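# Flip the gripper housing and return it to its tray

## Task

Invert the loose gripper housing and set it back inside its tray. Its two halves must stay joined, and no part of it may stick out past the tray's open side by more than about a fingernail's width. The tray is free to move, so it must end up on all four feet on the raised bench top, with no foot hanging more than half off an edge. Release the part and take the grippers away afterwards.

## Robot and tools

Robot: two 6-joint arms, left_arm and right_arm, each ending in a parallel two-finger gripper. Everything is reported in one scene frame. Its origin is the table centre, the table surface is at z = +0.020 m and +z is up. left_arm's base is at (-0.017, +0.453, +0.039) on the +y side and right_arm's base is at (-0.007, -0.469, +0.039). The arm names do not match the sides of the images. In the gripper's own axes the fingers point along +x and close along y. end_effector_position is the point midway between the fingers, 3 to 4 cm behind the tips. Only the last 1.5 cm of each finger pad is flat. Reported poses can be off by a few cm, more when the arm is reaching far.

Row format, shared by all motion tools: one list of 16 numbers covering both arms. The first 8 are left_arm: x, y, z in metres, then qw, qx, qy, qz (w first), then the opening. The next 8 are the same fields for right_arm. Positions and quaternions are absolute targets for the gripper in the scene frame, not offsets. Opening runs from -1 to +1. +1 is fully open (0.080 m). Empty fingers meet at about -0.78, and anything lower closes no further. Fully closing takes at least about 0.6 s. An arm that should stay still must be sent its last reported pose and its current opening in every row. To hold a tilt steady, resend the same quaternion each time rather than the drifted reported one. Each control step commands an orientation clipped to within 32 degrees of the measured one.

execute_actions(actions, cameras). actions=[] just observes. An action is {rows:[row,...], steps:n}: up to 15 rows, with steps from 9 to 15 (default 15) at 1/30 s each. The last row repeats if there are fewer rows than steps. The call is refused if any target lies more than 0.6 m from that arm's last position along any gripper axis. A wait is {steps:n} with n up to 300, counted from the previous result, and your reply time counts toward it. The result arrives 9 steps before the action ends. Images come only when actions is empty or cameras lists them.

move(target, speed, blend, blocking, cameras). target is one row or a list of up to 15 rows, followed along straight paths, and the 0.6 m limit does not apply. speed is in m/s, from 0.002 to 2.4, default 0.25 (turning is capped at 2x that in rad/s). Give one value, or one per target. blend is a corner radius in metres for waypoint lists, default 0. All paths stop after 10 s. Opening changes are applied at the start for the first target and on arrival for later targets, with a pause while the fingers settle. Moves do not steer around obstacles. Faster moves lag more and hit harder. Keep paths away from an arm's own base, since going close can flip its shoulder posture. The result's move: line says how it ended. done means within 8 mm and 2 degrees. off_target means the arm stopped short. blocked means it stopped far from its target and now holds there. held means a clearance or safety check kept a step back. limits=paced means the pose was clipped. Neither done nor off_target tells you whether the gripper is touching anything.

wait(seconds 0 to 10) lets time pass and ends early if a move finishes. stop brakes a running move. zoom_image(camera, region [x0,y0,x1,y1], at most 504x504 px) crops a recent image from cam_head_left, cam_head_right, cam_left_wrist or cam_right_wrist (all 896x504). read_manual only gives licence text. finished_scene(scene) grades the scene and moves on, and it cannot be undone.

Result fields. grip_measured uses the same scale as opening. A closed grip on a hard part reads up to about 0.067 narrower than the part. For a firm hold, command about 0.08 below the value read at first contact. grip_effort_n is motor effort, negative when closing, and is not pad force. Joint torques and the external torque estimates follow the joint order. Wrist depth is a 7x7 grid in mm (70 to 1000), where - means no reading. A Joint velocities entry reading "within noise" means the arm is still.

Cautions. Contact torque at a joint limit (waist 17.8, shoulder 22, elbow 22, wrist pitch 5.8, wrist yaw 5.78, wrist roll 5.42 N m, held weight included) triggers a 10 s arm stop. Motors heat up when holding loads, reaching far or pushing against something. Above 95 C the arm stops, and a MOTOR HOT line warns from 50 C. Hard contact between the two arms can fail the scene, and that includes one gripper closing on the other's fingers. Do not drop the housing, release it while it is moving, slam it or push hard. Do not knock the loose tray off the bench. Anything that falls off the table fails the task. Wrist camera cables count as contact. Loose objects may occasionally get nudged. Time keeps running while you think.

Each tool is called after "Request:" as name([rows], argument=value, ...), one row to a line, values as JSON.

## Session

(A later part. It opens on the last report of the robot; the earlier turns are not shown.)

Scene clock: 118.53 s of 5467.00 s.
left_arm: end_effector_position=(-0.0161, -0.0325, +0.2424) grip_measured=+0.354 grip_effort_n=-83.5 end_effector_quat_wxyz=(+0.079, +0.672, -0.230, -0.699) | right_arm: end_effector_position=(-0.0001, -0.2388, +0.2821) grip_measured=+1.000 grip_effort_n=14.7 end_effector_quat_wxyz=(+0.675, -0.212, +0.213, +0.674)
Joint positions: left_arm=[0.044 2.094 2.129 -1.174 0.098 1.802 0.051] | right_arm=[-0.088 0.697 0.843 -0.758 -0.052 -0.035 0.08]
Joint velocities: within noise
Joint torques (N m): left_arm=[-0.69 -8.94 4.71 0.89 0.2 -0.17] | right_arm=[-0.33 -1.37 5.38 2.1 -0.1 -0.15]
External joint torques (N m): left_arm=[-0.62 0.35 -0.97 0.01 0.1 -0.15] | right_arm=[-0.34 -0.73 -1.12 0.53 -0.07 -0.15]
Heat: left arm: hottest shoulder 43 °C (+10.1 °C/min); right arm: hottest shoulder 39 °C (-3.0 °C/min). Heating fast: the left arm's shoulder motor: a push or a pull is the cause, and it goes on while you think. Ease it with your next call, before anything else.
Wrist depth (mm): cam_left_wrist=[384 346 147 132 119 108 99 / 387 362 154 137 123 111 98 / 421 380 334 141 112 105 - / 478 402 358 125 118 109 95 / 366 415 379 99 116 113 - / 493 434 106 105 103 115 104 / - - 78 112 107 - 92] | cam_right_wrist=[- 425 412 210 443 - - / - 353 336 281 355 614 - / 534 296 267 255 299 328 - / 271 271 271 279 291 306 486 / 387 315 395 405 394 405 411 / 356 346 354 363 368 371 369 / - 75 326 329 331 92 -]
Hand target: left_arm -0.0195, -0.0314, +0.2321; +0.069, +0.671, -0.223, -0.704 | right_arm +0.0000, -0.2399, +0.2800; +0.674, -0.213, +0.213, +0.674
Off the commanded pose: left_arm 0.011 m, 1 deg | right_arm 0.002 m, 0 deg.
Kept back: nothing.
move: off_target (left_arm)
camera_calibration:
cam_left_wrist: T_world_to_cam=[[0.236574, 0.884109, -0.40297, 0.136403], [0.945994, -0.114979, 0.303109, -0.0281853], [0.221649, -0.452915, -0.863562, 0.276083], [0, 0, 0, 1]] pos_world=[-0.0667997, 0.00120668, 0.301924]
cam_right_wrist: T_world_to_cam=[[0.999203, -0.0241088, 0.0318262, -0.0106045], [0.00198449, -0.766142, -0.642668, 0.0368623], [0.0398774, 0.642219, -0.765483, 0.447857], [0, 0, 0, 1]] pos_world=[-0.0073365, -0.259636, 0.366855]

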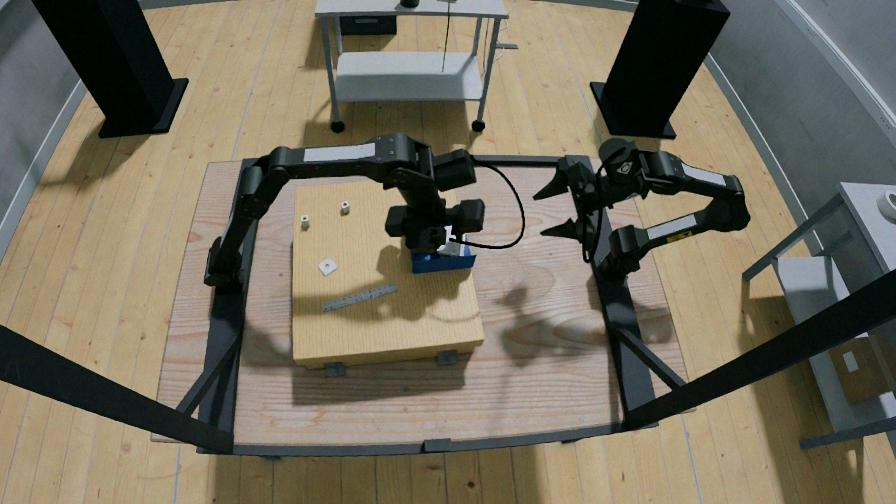

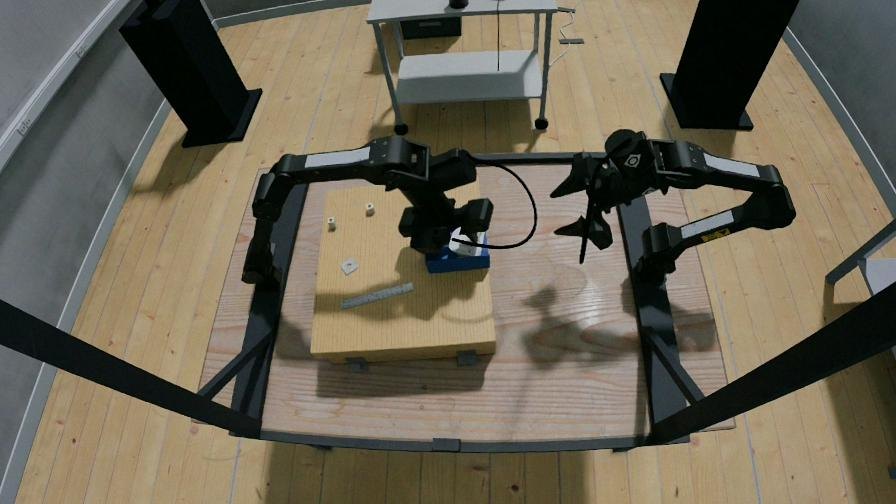

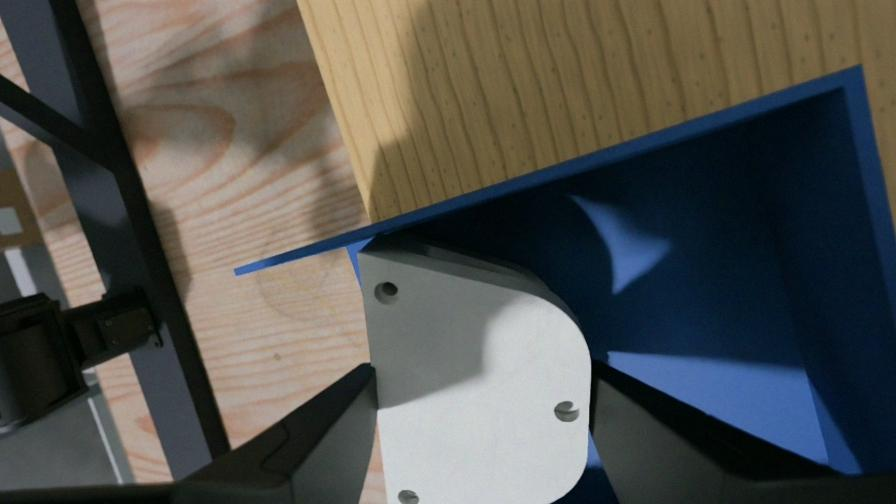

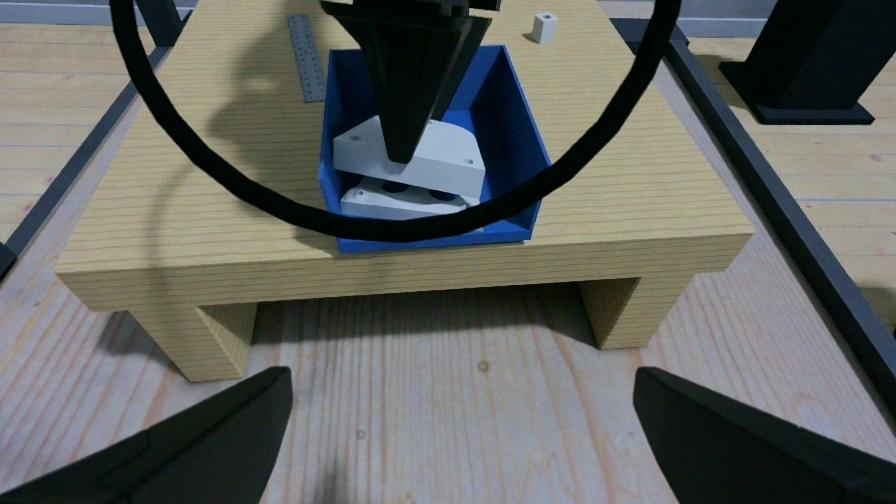

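Request:
move([
  [-0.0195,-0.0355,0.235,0.0388,0.6802,-0.1931,-0.7060,0.25,0.0,-0.24,0.28,0.674,-0.213,0.213,0.674,1],
], speed=0.05)

Request:
zoom_image(camera="cam_right_wrist", region=[270, 20, 570, 280])

Scene clock: 120.17 s of 5467.00 s.
left_arm: end_effector_position=(-0.0175, -0.0329, +0.2376) grip_measured=+0.354 grip_effort_n=-83.5 end_effector_quat_wxyz=(+0.043, +0.681, -0.197, -0.704) end_effector_velocity=(+0.002, +0.002, +0.002) end_effector_angular_velocity=(+0.007, -0.009, -0.002) | right_arm: end_effector_position=(-0.0001, -0.2388, +0.2821) grip_measured=+1.000 grip_effort_n=14.7 end_effector_quat_wxyz=(+0.675, -0.212, +0.213, +0.674)
Joint positions: left_arm=[0.035 2.218 2.344 -1.363 0.078 1.802 0.051] | right_arm=[-0.088 0.697 0.843 -0.758 -0.052 -0.035 0.08]
Joint velocities: left_arm=[0.002 0.002 0.017 -0.022 -0.007 0.007 0] | right_arm=[within noise]
Joint torques (N m): left_arm=[-0.39 -8.67 8.37 0.46 0.05 -0.13] | right_arm=[-0.32 -1.35 5.37 2.11 -0.09 -0.16]
External joint torques (N m): left_arm=[-0.38 1.17 2.88 -0.31 -0.04 -0.11] | right_arm=[-0.33 -0.77 -1.1 0.54 -0.07 -0.16]
Heat: left arm: hottest shoulder 43 °C (+10.1 °C/min); right arm: hottest shoulder 39 °C (-3.0 °C/min). Heating fast: the left arm's shoulder motor: a push or a pull is the cause, and it goes on while you think. Ease it with your next call, before anything else.
Wrist depth (mm): cam_left_wrist=[331 303 133 122 113 105 99 / 346 315 137 126 117 108 - / 361 331 142 132 108 102 - / 371 349 138 118 113 106 - / 375 363 334 100 98 110 - / 396 387 104 105 103 111 94 / 461 - 78 111 106 - 92] | cam_right_wrist=[- 409 160 190 445 - - / - 353 336 285 358 615 - / 536 304 284 263 276 329 - / 270 266 270 264 290 305 483 / 387 316 387 393 395 402 412 / 356 346 354 362 367 371 372 / - 75 327 329 332 92 -]
Hand target: left_arm -0.0195, -0.0352, +0.2347; +0.041, +0.680, -0.195, -0.705 | right_arm +0.0000, -0.2399, +0.2800; +0.674, -0.213, +0.213, +0.674
Off the commanded pose: left_arm 0.004 m, 1 deg | right_arm 0.002 m, 0 deg.
joint sent to its limit (left arm) — joint 3 (elbow), upper limit, where the elbow is as straight as it goes.
Kept back: nothing.
move: done
camera_calibration:
cam_left_wrist: T_world_to_cam=[[0.243696, 0.918955, -0.310055, 0.114365], [0.940845, -0.1464, 0.305576, -0.0272829], [0.235418, -0.366181, -0.900272, 0.283908], [0, 0, 0, 1]] pos_world=[-0.0690384, -0.00512813, 0.299391]
cam_right_wrist: T_world_to_cam=[[0.999203, -0.0241088, 0.0318262, -0.0106045], [0.00198449, -0.766142, -0.642668, 0.0368623], [0.0398774, 0.642219, -0.765483, 0.447857], [0, 0, 0, 1]] pos_world=[-0.0073365, -0.259636, 0.366855]

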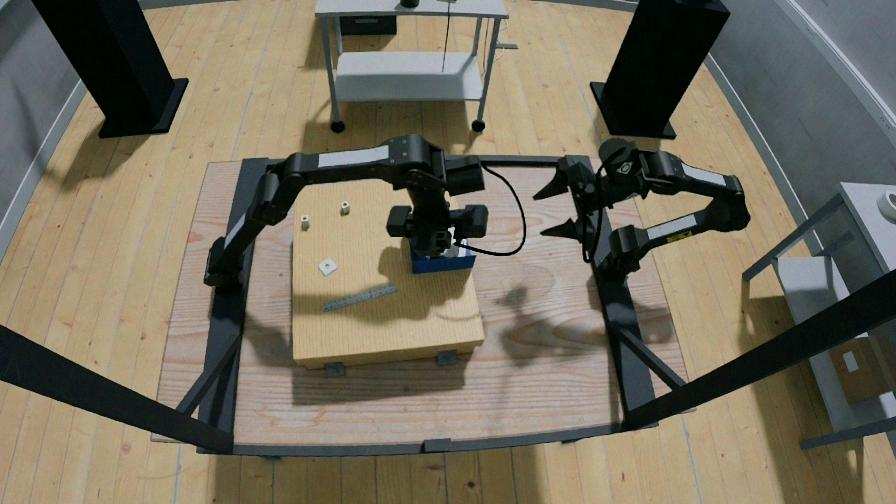

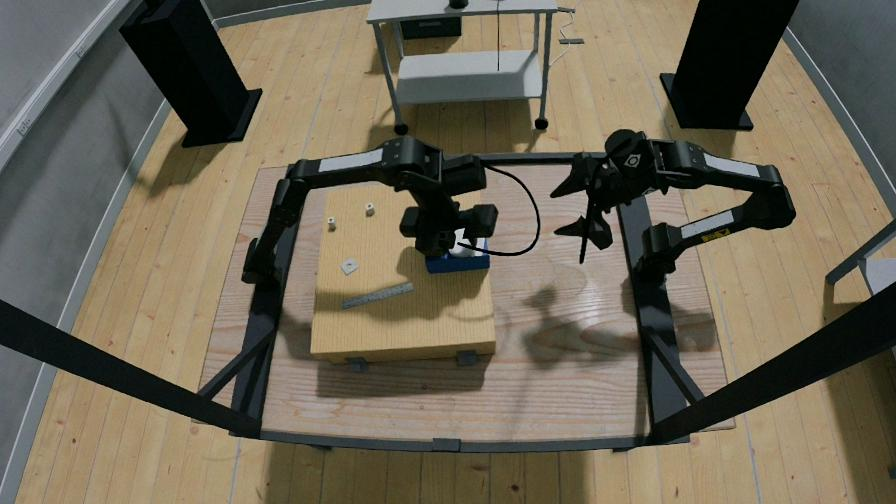

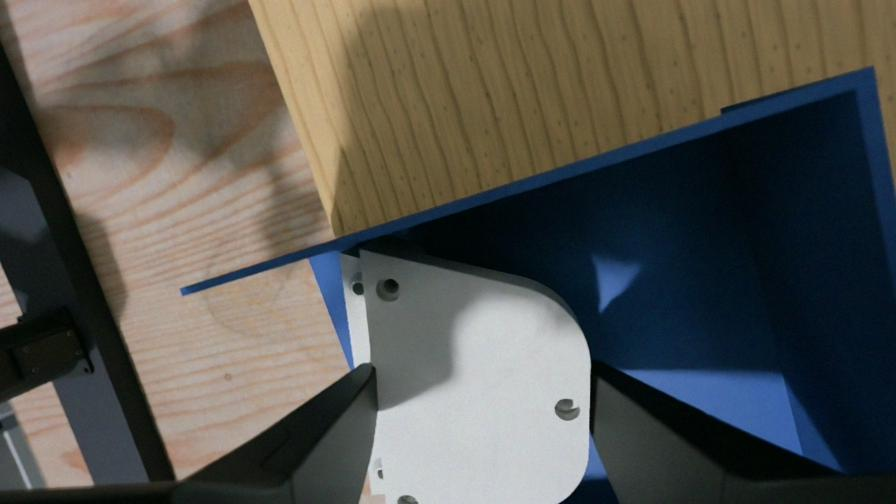

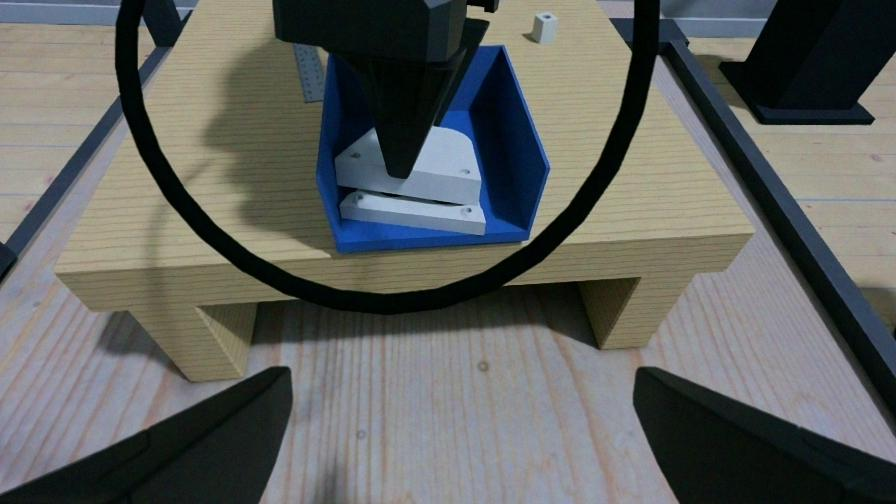

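Scaled by 1.680 from the camera's 896x504 image, which has a finer 1280x720 frame.

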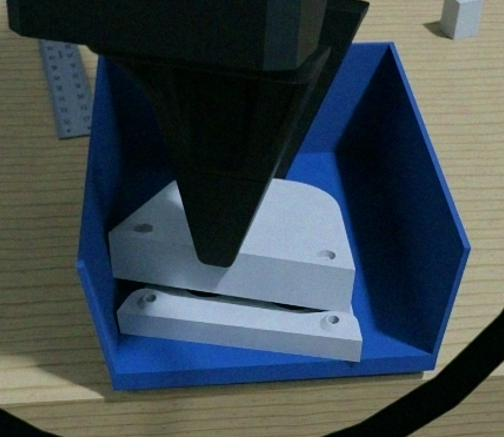

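Request:
move([
  [-0.017,-0.0385,0.246,0.0604,0.6740,-0.2138,-0.7045,0.25,0.0,-0.24,0.28,0.674,-0.213,0.213,0.674,1],
  [-0.017,-0.0415,0.239,0.0604,0.6740,-0.2138,-0.7045,0.25,0.0,-0.24,0.28,0.674,-0.213,0.213,0.674,1],
], speed=0.05)

Request:
zoom_image(camera="cam_right_wrist", region=[270, 20, 570, 280])

Scene clock: 121.97 s of 5467.00 s.
left_arm: end_effector_position=(-0.0174, -0.0433, +0.2356) grip_measured=+0.354 grip_effort_n=-83.5 end_effector_quat_wxyz=(+0.058, +0.675, -0.211, -0.704) | right_arm: end_effector_position=(-0.0001, -0.2388, +0.2821) grip_measured=+1.000 grip_effort_n=14.7 end_effector_quat_wxyz=(+0.675, -0.212, +0.213, +0.674)
Joint positions: left_arm=[0.038 2.219 2.322 -1.299 0.091 1.802 0.051] | right_arm=[-0.088 0.697 0.843 -0.758 -0.052 -0.035 0.08]
Joint velocities: within noise
Joint torques (N m): left_arm=[0.15 -12.58 5.7 0.75 0.26 0.06] | right_arm=[-0.33 -1.35 5.35 2.1 -0.1 -0.15]
External joint torques (N m): left_arm=[0.24 -2.66 0.14 -0.06 0.16 0.07] | right_arm=[-0.33 -0.68 -1.22 0.51 -0.07 -0.15]
Heat: left arm: hottest shoulder 43 °C (+10.0 °C/min); right arm: hottest wrist roll 39 °C (-1.0 °C/min). Heating fast: the left arm's shoulder motor: a push or a pull is the cause, and it goes on while you think. Ease it with your next call, before anything else.
Wrist depth (mm): cam_left_wrist=[347 312 133 120 111 103 95 / 355 325 137 126 115 106 78 / 367 339 309 133 107 99 - / 383 360 325 117 111 102 88 / 378 378 341 100 98 106 89 / 404 394 104 105 103 108 99 / - - 78 111 106 - 102] | cam_right_wrist=[- 428 154 153 448 - - / - 355 335 280 369 613 - / - 302 289 257 271 328 - / 271 265 275 273 290 307 485 / 386 314 381 387 396 405 411 / 355 347 354 363 367 370 371 / - 75 327 330 332 92 -]
Hand target: left_arm -0.0169, -0.0415, +0.2390; +0.060, +0.674, -0.214, -0.705 | right_arm +0.0000, -0.2399, +0.2800; +0.674, -0.213, +0.213, +0.674
Off the commanded pose: left_arm 0.004 m, 0 deg | right_arm 0.002 m, 0 deg.
Kept back: nothing.
move: done
camera_calibration:
cam_left_wrist: T_world_to_cam=[[0.240646, 0.905014, -0.35077, 0.132159], [0.944202, -0.134546, 0.300633, -0.0265684], [0.224882, -0.403544, -0.886894, 0.273314], [0, 0, 0, 1]] pos_world=[-0.0681809, -0.0128858, 0.296745]
cam_right_wrist: T_world_to_cam=[[0.999203, -0.0241088, 0.0318262, -0.0106045], [0.00198449, -0.766142, -0.642668, 0.0368623], [0.0398774, 0.642219, -0.765483, 0.447857], [0, 0, 0, 1]] pos_world=[-0.0073365, -0.259636, 0.366855]

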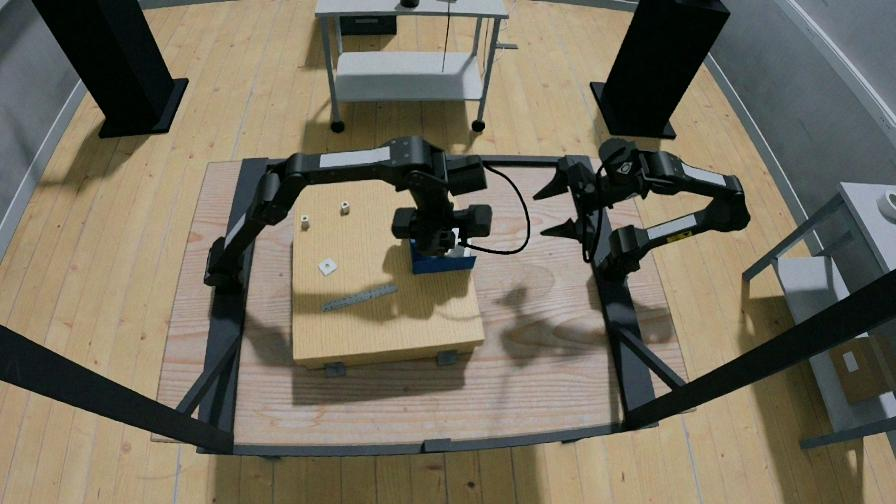

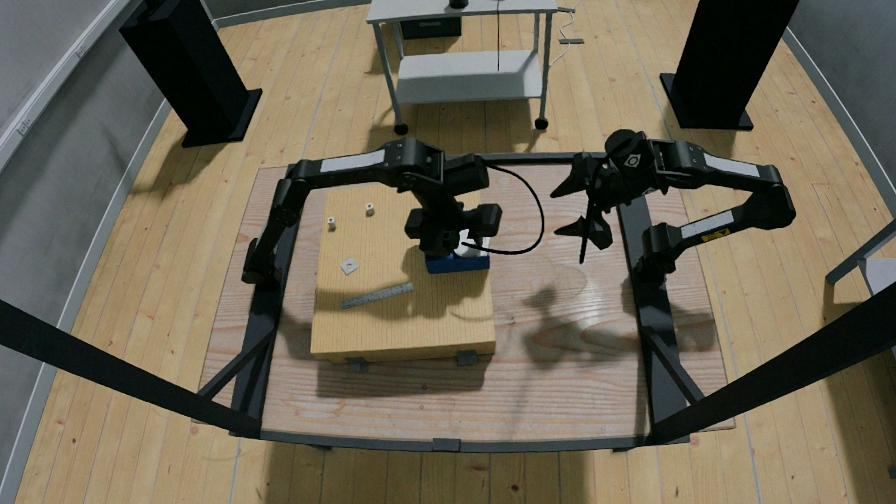

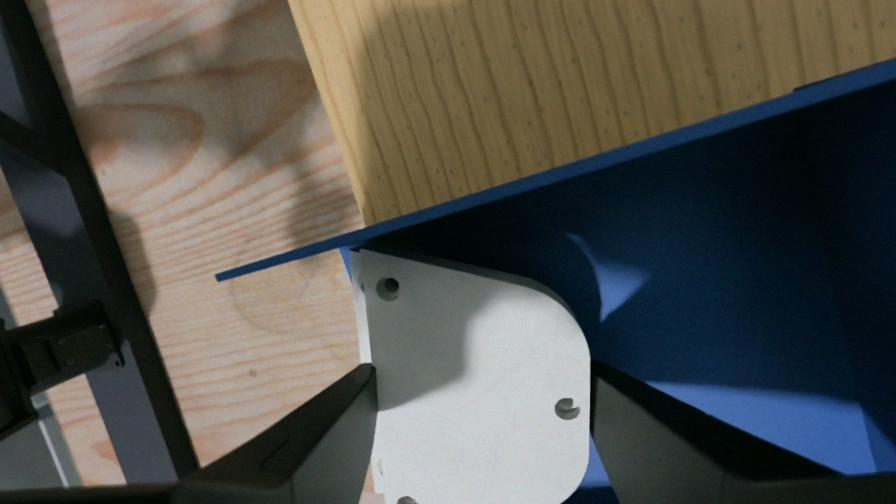

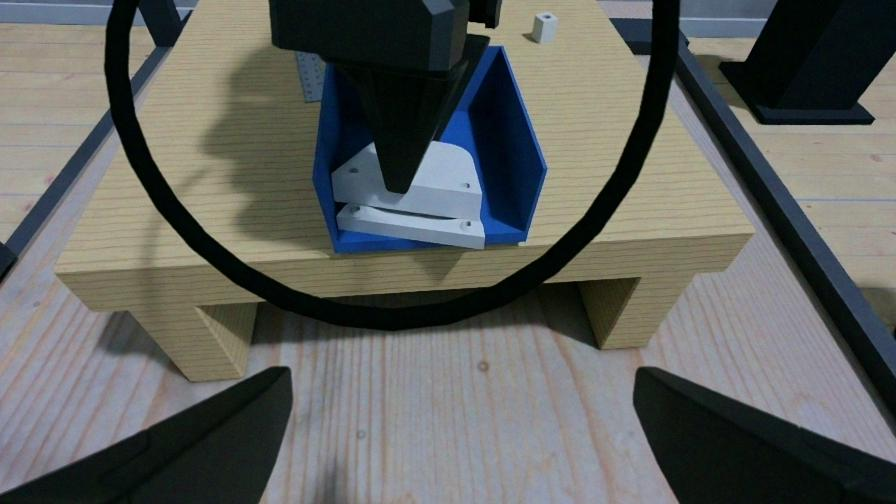

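Scaled by 1.680 from the camera's 896x504 image, which has a finer 1280x720 frame.

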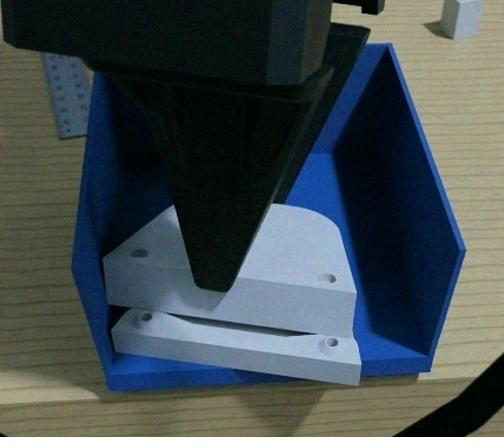

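Request:
move([
  [-0.017,-0.0405,0.2335,0.0555,0.6755,-0.2100,-0.7050,0.25,0.0,-0.24,0.28,0.674,-0.213,0.213,0.674,1],
], speed=0.05)

Request:
zoom_image(camera="cam_right_wrist", region=[270, 20, 570, 280])

Scene clock: 123.50 s of 5467.00 s.
left_arm: end_effector_position=(-0.0174, -0.0432, +0.2346) grip_measured=+0.354 grip_effort_n=-83.5 end_effector_quat_wxyz=(+0.059, +0.675, -0.212, -0.704) | right_arm: end_effector_position=(-0.0001, -0.2389, +0.2821) grip_measured=+1.000 grip_effort_n=15.6 end_effector_quat_wxyz=(+0.675, -0.212, +0.213, +0.674)
Joint positions: left_arm=[0.038 2.213 2.307 -1.288 0.091 1.802 0.051] | right_arm=[-0.088 0.696 0.843 -0.758 -0.052 -0.035 0.08]
Joint velocities: within noise
Joint torques (N m): left_arm=[-0.12 -11.73 5.08 0.55 0.21 0.07] | right_arm=[-0.31 -1.35 5.36 2.1 -0.09 -0.15]
External joint torques (N m): left_arm=[-0.11 -1.84 -0.48 -0.28 0.12 0.09] | right_arm=[-0.32 -0.66 -1.25 0.49 -0.07 -0.15]
Heat: left arm: hottest shoulder 44 °C (+11.1 °C/min); right arm: hottest wrist roll 39 °C (-1.0 °C/min).
Wrist depth (mm): cam_left_wrist=[347 314 133 120 111 103 94 / 359 328 137 125 115 106 79 / 372 341 310 132 106 99 88 / 382 361 323 116 111 102 88 / 377 380 344 100 98 105 90 / 405 396 104 105 103 107 98 / - - 78 110 106 - 101] | cam_right_wrist=[- 425 154 153 446 - - / - 357 335 280 366 614 - / - 303 290 256 271 328 - / 271 265 274 272 290 308 482 / 387 315 382 388 396 404 412 / 355 347 354 364 367 371 371 / - 75 326 328 330 92 -]
Hand target: left_arm -0.0169, -0.0406, +0.2335; +0.055, +0.675, -0.210, -0.705 | right_arm +0.0000, -0.2400, +0.2801; +0.674, -0.213, +0.213, +0.674
Off the commanded pose: left_arm 0.003 m, 0 deg | right_arm 0.002 m, 0 deg.
Kept back: nothing.
move: done
camera_calibration:
cam_left_wrist: T_world_to_cam=[[0.240687, 0.904347, -0.352457, 0.132091], [0.944168, -0.133977, 0.300995, -0.0263144], [0.224983, -0.405224, -0.886102, 0.272168], [0, 0, 0, 1]] pos_world=[-0.0681805, -0.0126929, 0.295645]
cam_right_wrist: T_world_to_cam=[[0.999203, -0.0241215, 0.0318183, -0.0106073], [0.00198654, -0.76587, -0.642992, 0.0369756], [0.0398786, 0.642543, -0.765211, 0.447905], [0, 0, 0, 1]] pos_world=[-0.0073365, -0.259736, 0.366855]

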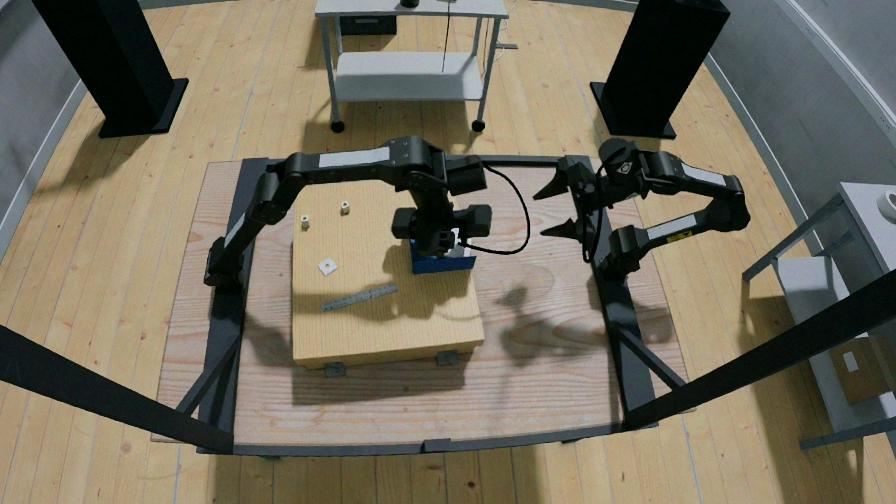

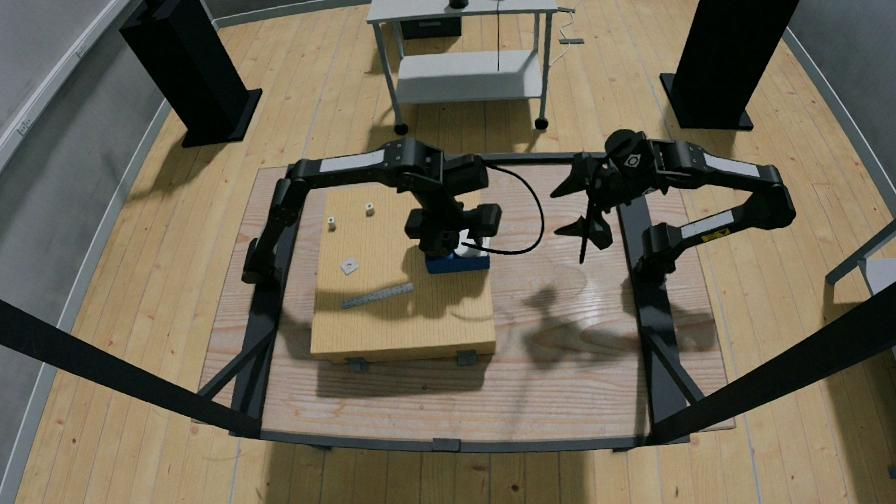

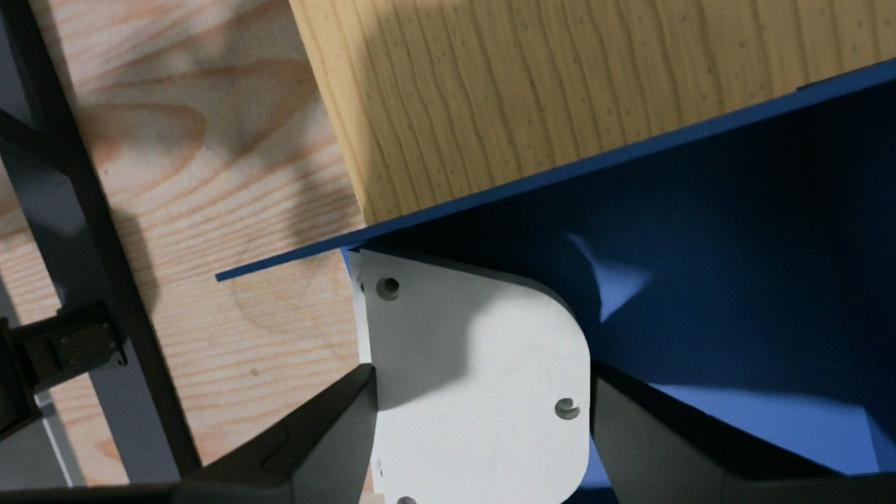

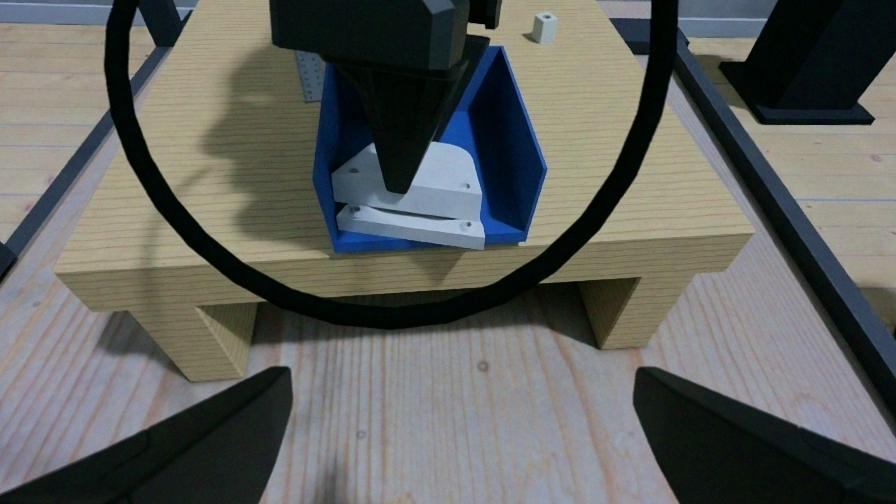

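Scaled by 1.680 from the camera's 896x504 image, which has a finer 1280x720 frame.

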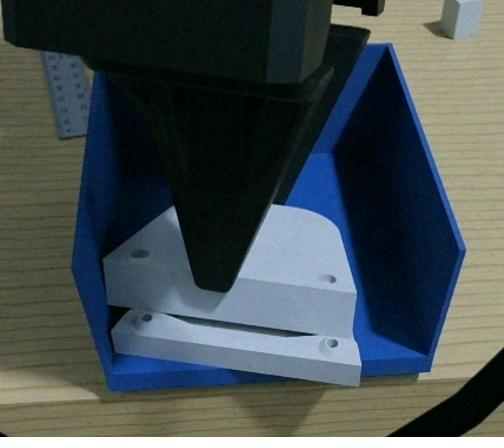

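Request:
move([
  [-0.017,-0.0405,0.228,0.0555,0.6755,-0.2100,-0.7050,0.25,0.0,-0.24,0.28,0.674,-0.213,0.213,0.674,1],
  [-0.017,-0.0405,0.228,0.0555,0.6755,-0.2100,-0.7050,0.6,0.0,-0.24,0.28,0.674,-0.213,0.213,0.674,1],
  [-0.017,-0.033,0.250,0.0555,0.6755,-0.2100,-0.7050,0.75,0.0,-0.24,0.28,0.674,-0.213,0.213,0.674,1],
], speed=0.06)

Request:
zoom_image(camera="cam_right_wrist", region=[270, 20, 570, 280])

Scene clock: 126.60 s of 5467.00 s.
left_arm: end_effector_position=(-0.0178, -0.0314, +0.2466) grip_measured=+0.746 grip_effort_n=14.7 end_effector_quat_wxyz=(+0.052, +0.675, -0.205, -0.706) | right_arm: end_effector_position=(-0.0001, -0.2389, +0.2821) grip_measured=+1.000 grip_effort_n=15.1 end_effector_quat_wxyz=(+0.675, -0.212, +0.213, +0.674)
Joint positions: left_arm=[0.038 2.194 2.333 -1.352 0.092 1.802 0.069] | right_arm=[-0.088 0.696 0.843 -0.758 -0.052 -0.035 0.08]
Joint velocities: within noise
Joint torques (N m): left_arm=[-0.16 -10.34 8.75 0.53 0.11 0.07] | right_arm=[-0.34 -1.37 5.35 2.1 -0.1 -0.15]
External joint torques (N m): left_arm=[-0.16 -0.55 3.27 -0.24 0.01 0.09] | right_arm=[-0.35 -0.7 -1.2 0.52 -0.08 -0.15]
Heat: left arm: hottest shoulder 45 °C (+12.1 °C/min); right arm: hottest wrist roll 39 °C (-1.0 °C/min).
Wrist depth (mm): cam_left_wrist=[353 322 143 132 121 112 105 / 361 332 149 136 125 114 106 / 375 347 315 141 115 109 108 / 389 369 148 126 121 112 110 / 388 385 347 114 122 115 104 / 410 401 123 119 115 114 95 / - - 82 125 132 77 -] | cam_right_wrist=[- 440 202 203 448 - - / - 354 332 305 357 620 - / 536 303 287 264 296 327 - / 271 267 268 256 289 305 483 / 385 315 393 403 396 404 410 / 355 346 354 362 364 370 372 / - 75 327 329 332 92 -]
Hand target: left_arm -0.0169, -0.0329, +0.2500; +0.056, +0.675, -0.210, -0.705 | right_arm +0.0000, -0.2400, +0.2801; +0.674, -0.213, +0.213, +0.674
Off the commanded pose: left_arm 0.004 m, 1 deg | right_arm 0.002 m, 0 deg.
Kept back: nothing.
move: done
camera_calibration:
cam_left_wrist: T_world_to_cam=[[0.2405, 0.910689, -0.335865, 0.1219], [0.944519, -0.139822, 0.297211, -0.0271466], [0.223705, -0.38871, -0.89379, 0.290152], [0, 0, 0, 1]] pos_world=[-0.0685853, -0.00202378, 0.308346]
cam_right_wrist: T_world_to_cam=[[0.999203, -0.0241215, 0.0318183, -0.0106073], [0.00198654, -0.76587, -0.642992, 0.0369756], [0.0398786, 0.642543, -0.765211, 0.447905], [0, 0, 0, 1]] pos_world=[-0.0073365, -0.259736, 0.366855]

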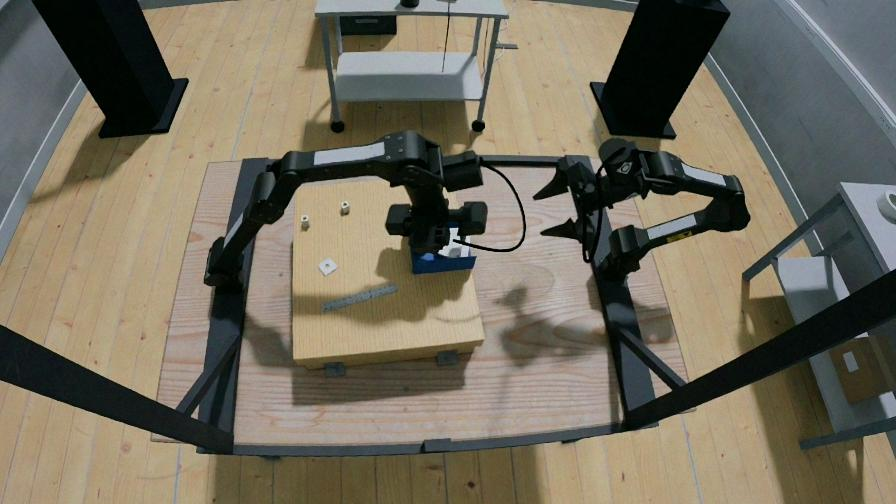

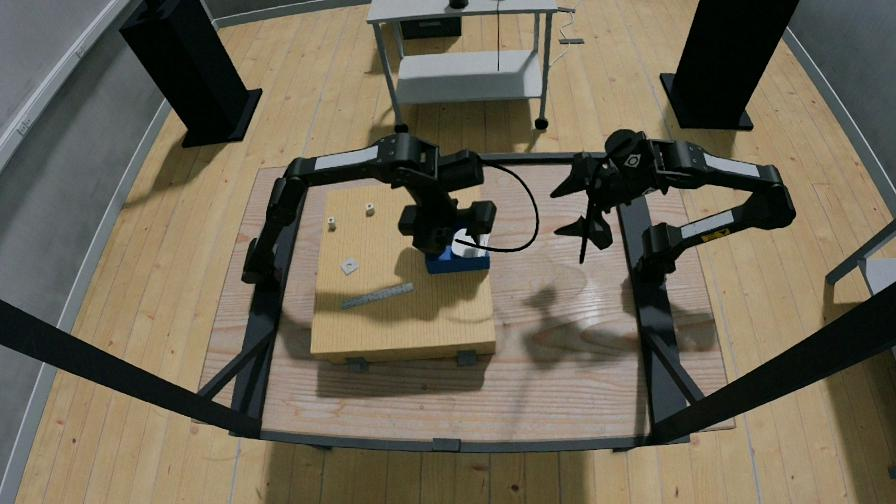

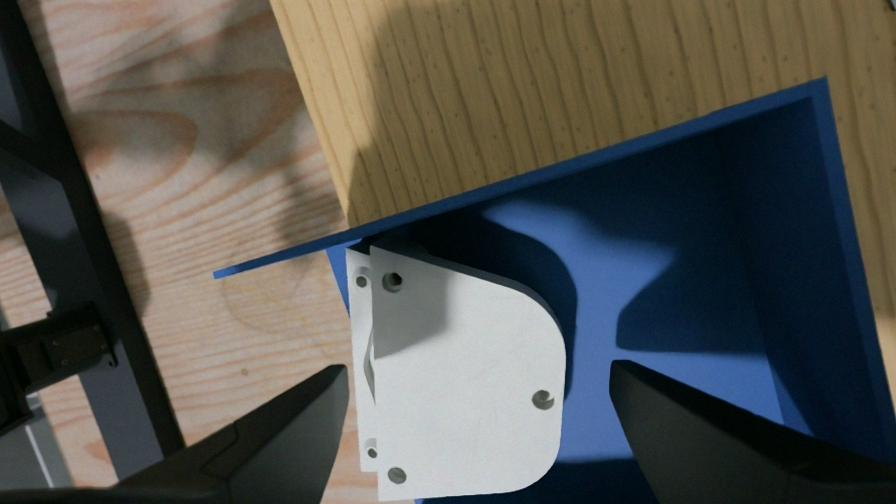

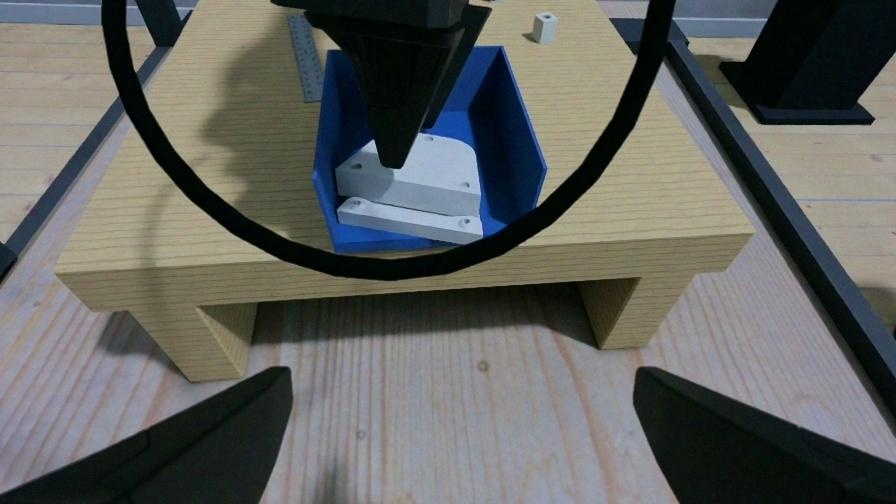

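Scaled by 1.680 from the camera's 896x504 image, which has a finer 1280x720 frame.

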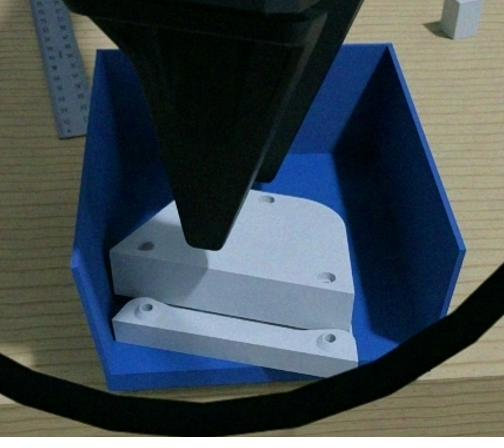

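Request:
move([
  [-0.017,0.0,0.30,0.1228,0.6964,-0.1228,-0.6964,0.75,0.0,-0.24,0.28,0.674,-0.213,0.213,0.674,1],
  [-0.027,0.168,0.3685,0.692,0.164,0.169,-0.683,1,0.0,-0.16,0.31,0.674,-0.213,0.213,0.674,0.8],
  [-0.027,0.168,0.3685,0.692,0.164,0.169,-0.683,1,-0.02,-0.062,0.265,0.7071,0.1410,0.6929,0.0062,0.8],
], speed=0.25)

Request:
zoom_image(camera="cam_left_wrist", region=[330, 200, 570, 400])

Scene clock: 136.27 s of 5467.00 s.
left_arm: end_effector_position=(-0.0267, +0.1666, +0.3674) grip_measured=+1.000 grip_effort_n=14.7 end_effector_quat_wxyz=(+0.691, +0.167, +0.171, -0.682) | right_arm: end_effector_position=(-0.0204, -0.0644, +0.2673) grip_measured=+0.803 grip_effort_n=-11.9 end_effector_quat_wxyz=(+0.708, +0.140, +0.693, +0.011)
Joint positions: left_arm=[-0.06 0.955 1.17 -0.7 -0.073 -0.041 0.08] | right_arm=[0.029 1.983 2.134 -1.513 0.051 1.802 0.071]
Joint velocities: within noise
Joint torques (N m): left_arm=[-0.27 -2.95 7.14 1.51 -0.17 -0.11] | right_arm=[-0.25 -6.98 6.13 0.86 0.12 0.15]
External joint torques (N m): left_arm=[-0.27 -1.05 1.07 -0.04 -0.14 -0.11] | right_arm=[-0.26 1.63 0.56 0.22 0.04 0.16]
Heat: left arm: hottest shoulder 44 °C (+11.1 °C/min); right arm: hottest wrist roll 39 °C (-1.0 °C/min).
Wrist depth (mm): cam_left_wrist=[- - - 243 - - - / - - 822 252 - - - / - - 698 214 690 - - / - 598 583 348 403 612 - / - 488 333 328 332 483 - / - 438 291 299 298 103 428 / - - 262 265 265 80 -] | cam_right_wrist=[176 170 162 156 275 265 256 / 184 176 167 147 284 274 264 / 190 167 161 154 289 285 273 / 200 159 169 138 299 294 283 / 211 151 176 143 160 305 293 / 220 142 179 149 158 311 302 / - 73 165 151 141 90 308]
Hand target: left_arm -0.0270, +0.1680, +0.3685; +0.692, +0.164, +0.169, -0.683 | right_arm -0.0200, -0.0620, +0.2650; +0.707, +0.141, +0.693, +0.006
Off the commanded pose: left_arm 0.002 m, 0 deg | right_arm 0.003 m, 1 deg.
Kept back: nothing.
move: done
camera_calibration:
cam_left_wrist: T_world_to_cam=[[-0.999483, 0.0273735, -0.0168791, -0.0189299], [0.0313603, 0.713357, -0.700099, 0.172928], [-0.00712335, -0.700266, -0.713846, 0.456698], [0, 0, 0, 1]] pos_world=[-0.02109, 0.19697, 0.446759]
cam_right_wrist: T_world_to_cam=[[-0.166226, -0.97012, -0.176735, -0.014605], [-0.96059, 0.118813, 0.251296, -0.04057], [-0.222789, 0.211542, -0.951638, 0.341971], [0, 0, 0, 1]] pos_world=[0.0347885, -0.0816898, 0.333047]

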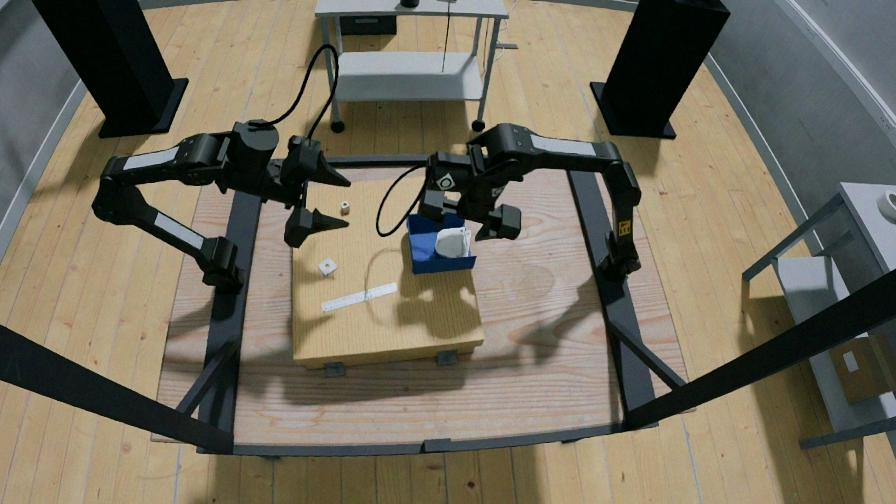

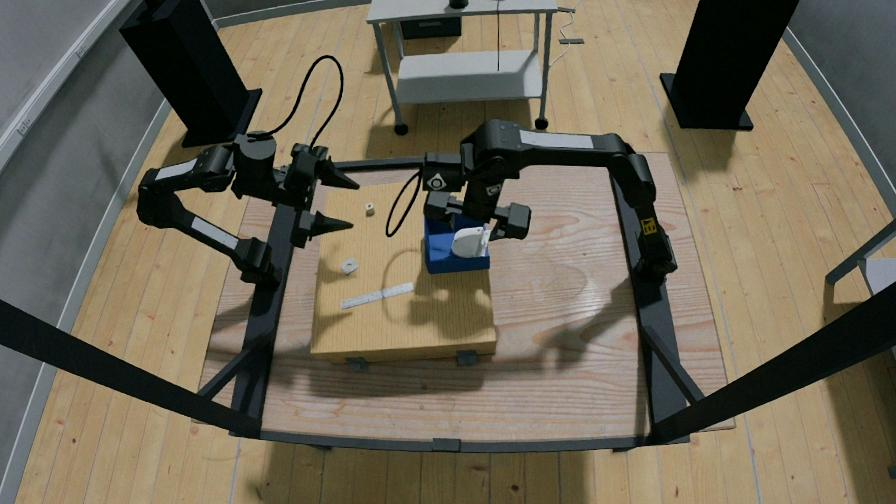

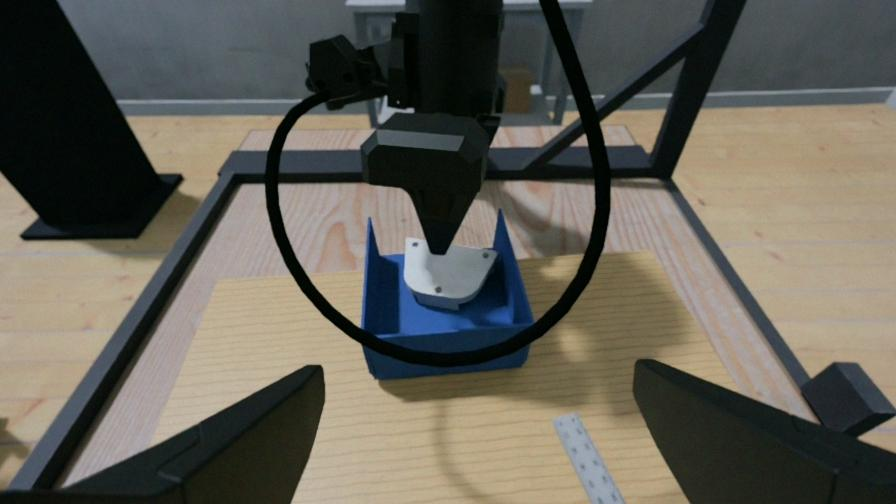

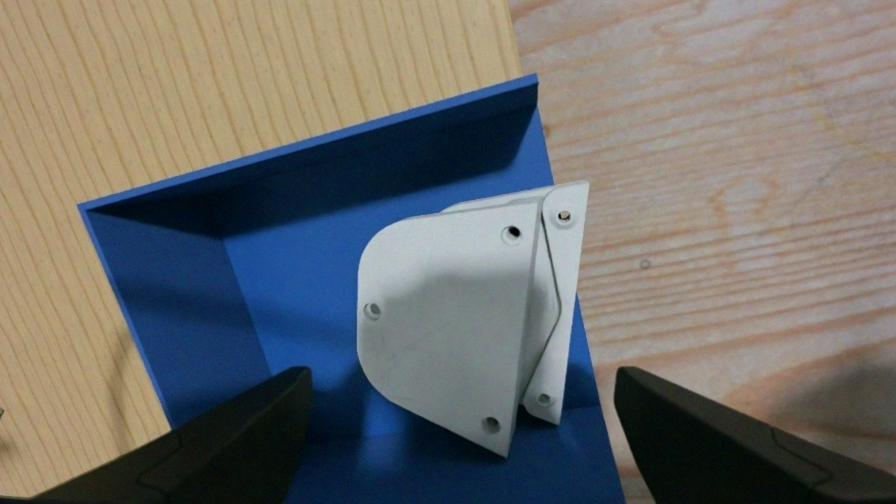

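Scaled by 2.100 from the camera's 896x504 image, which has a finer 1280x720 frame.

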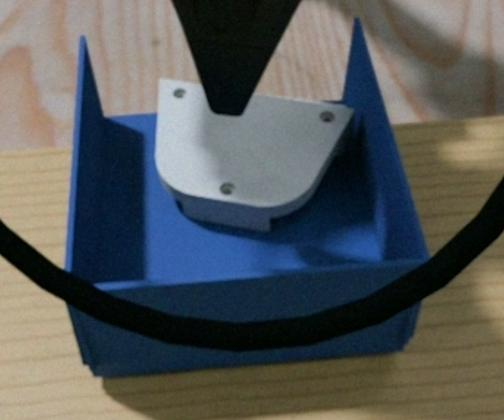

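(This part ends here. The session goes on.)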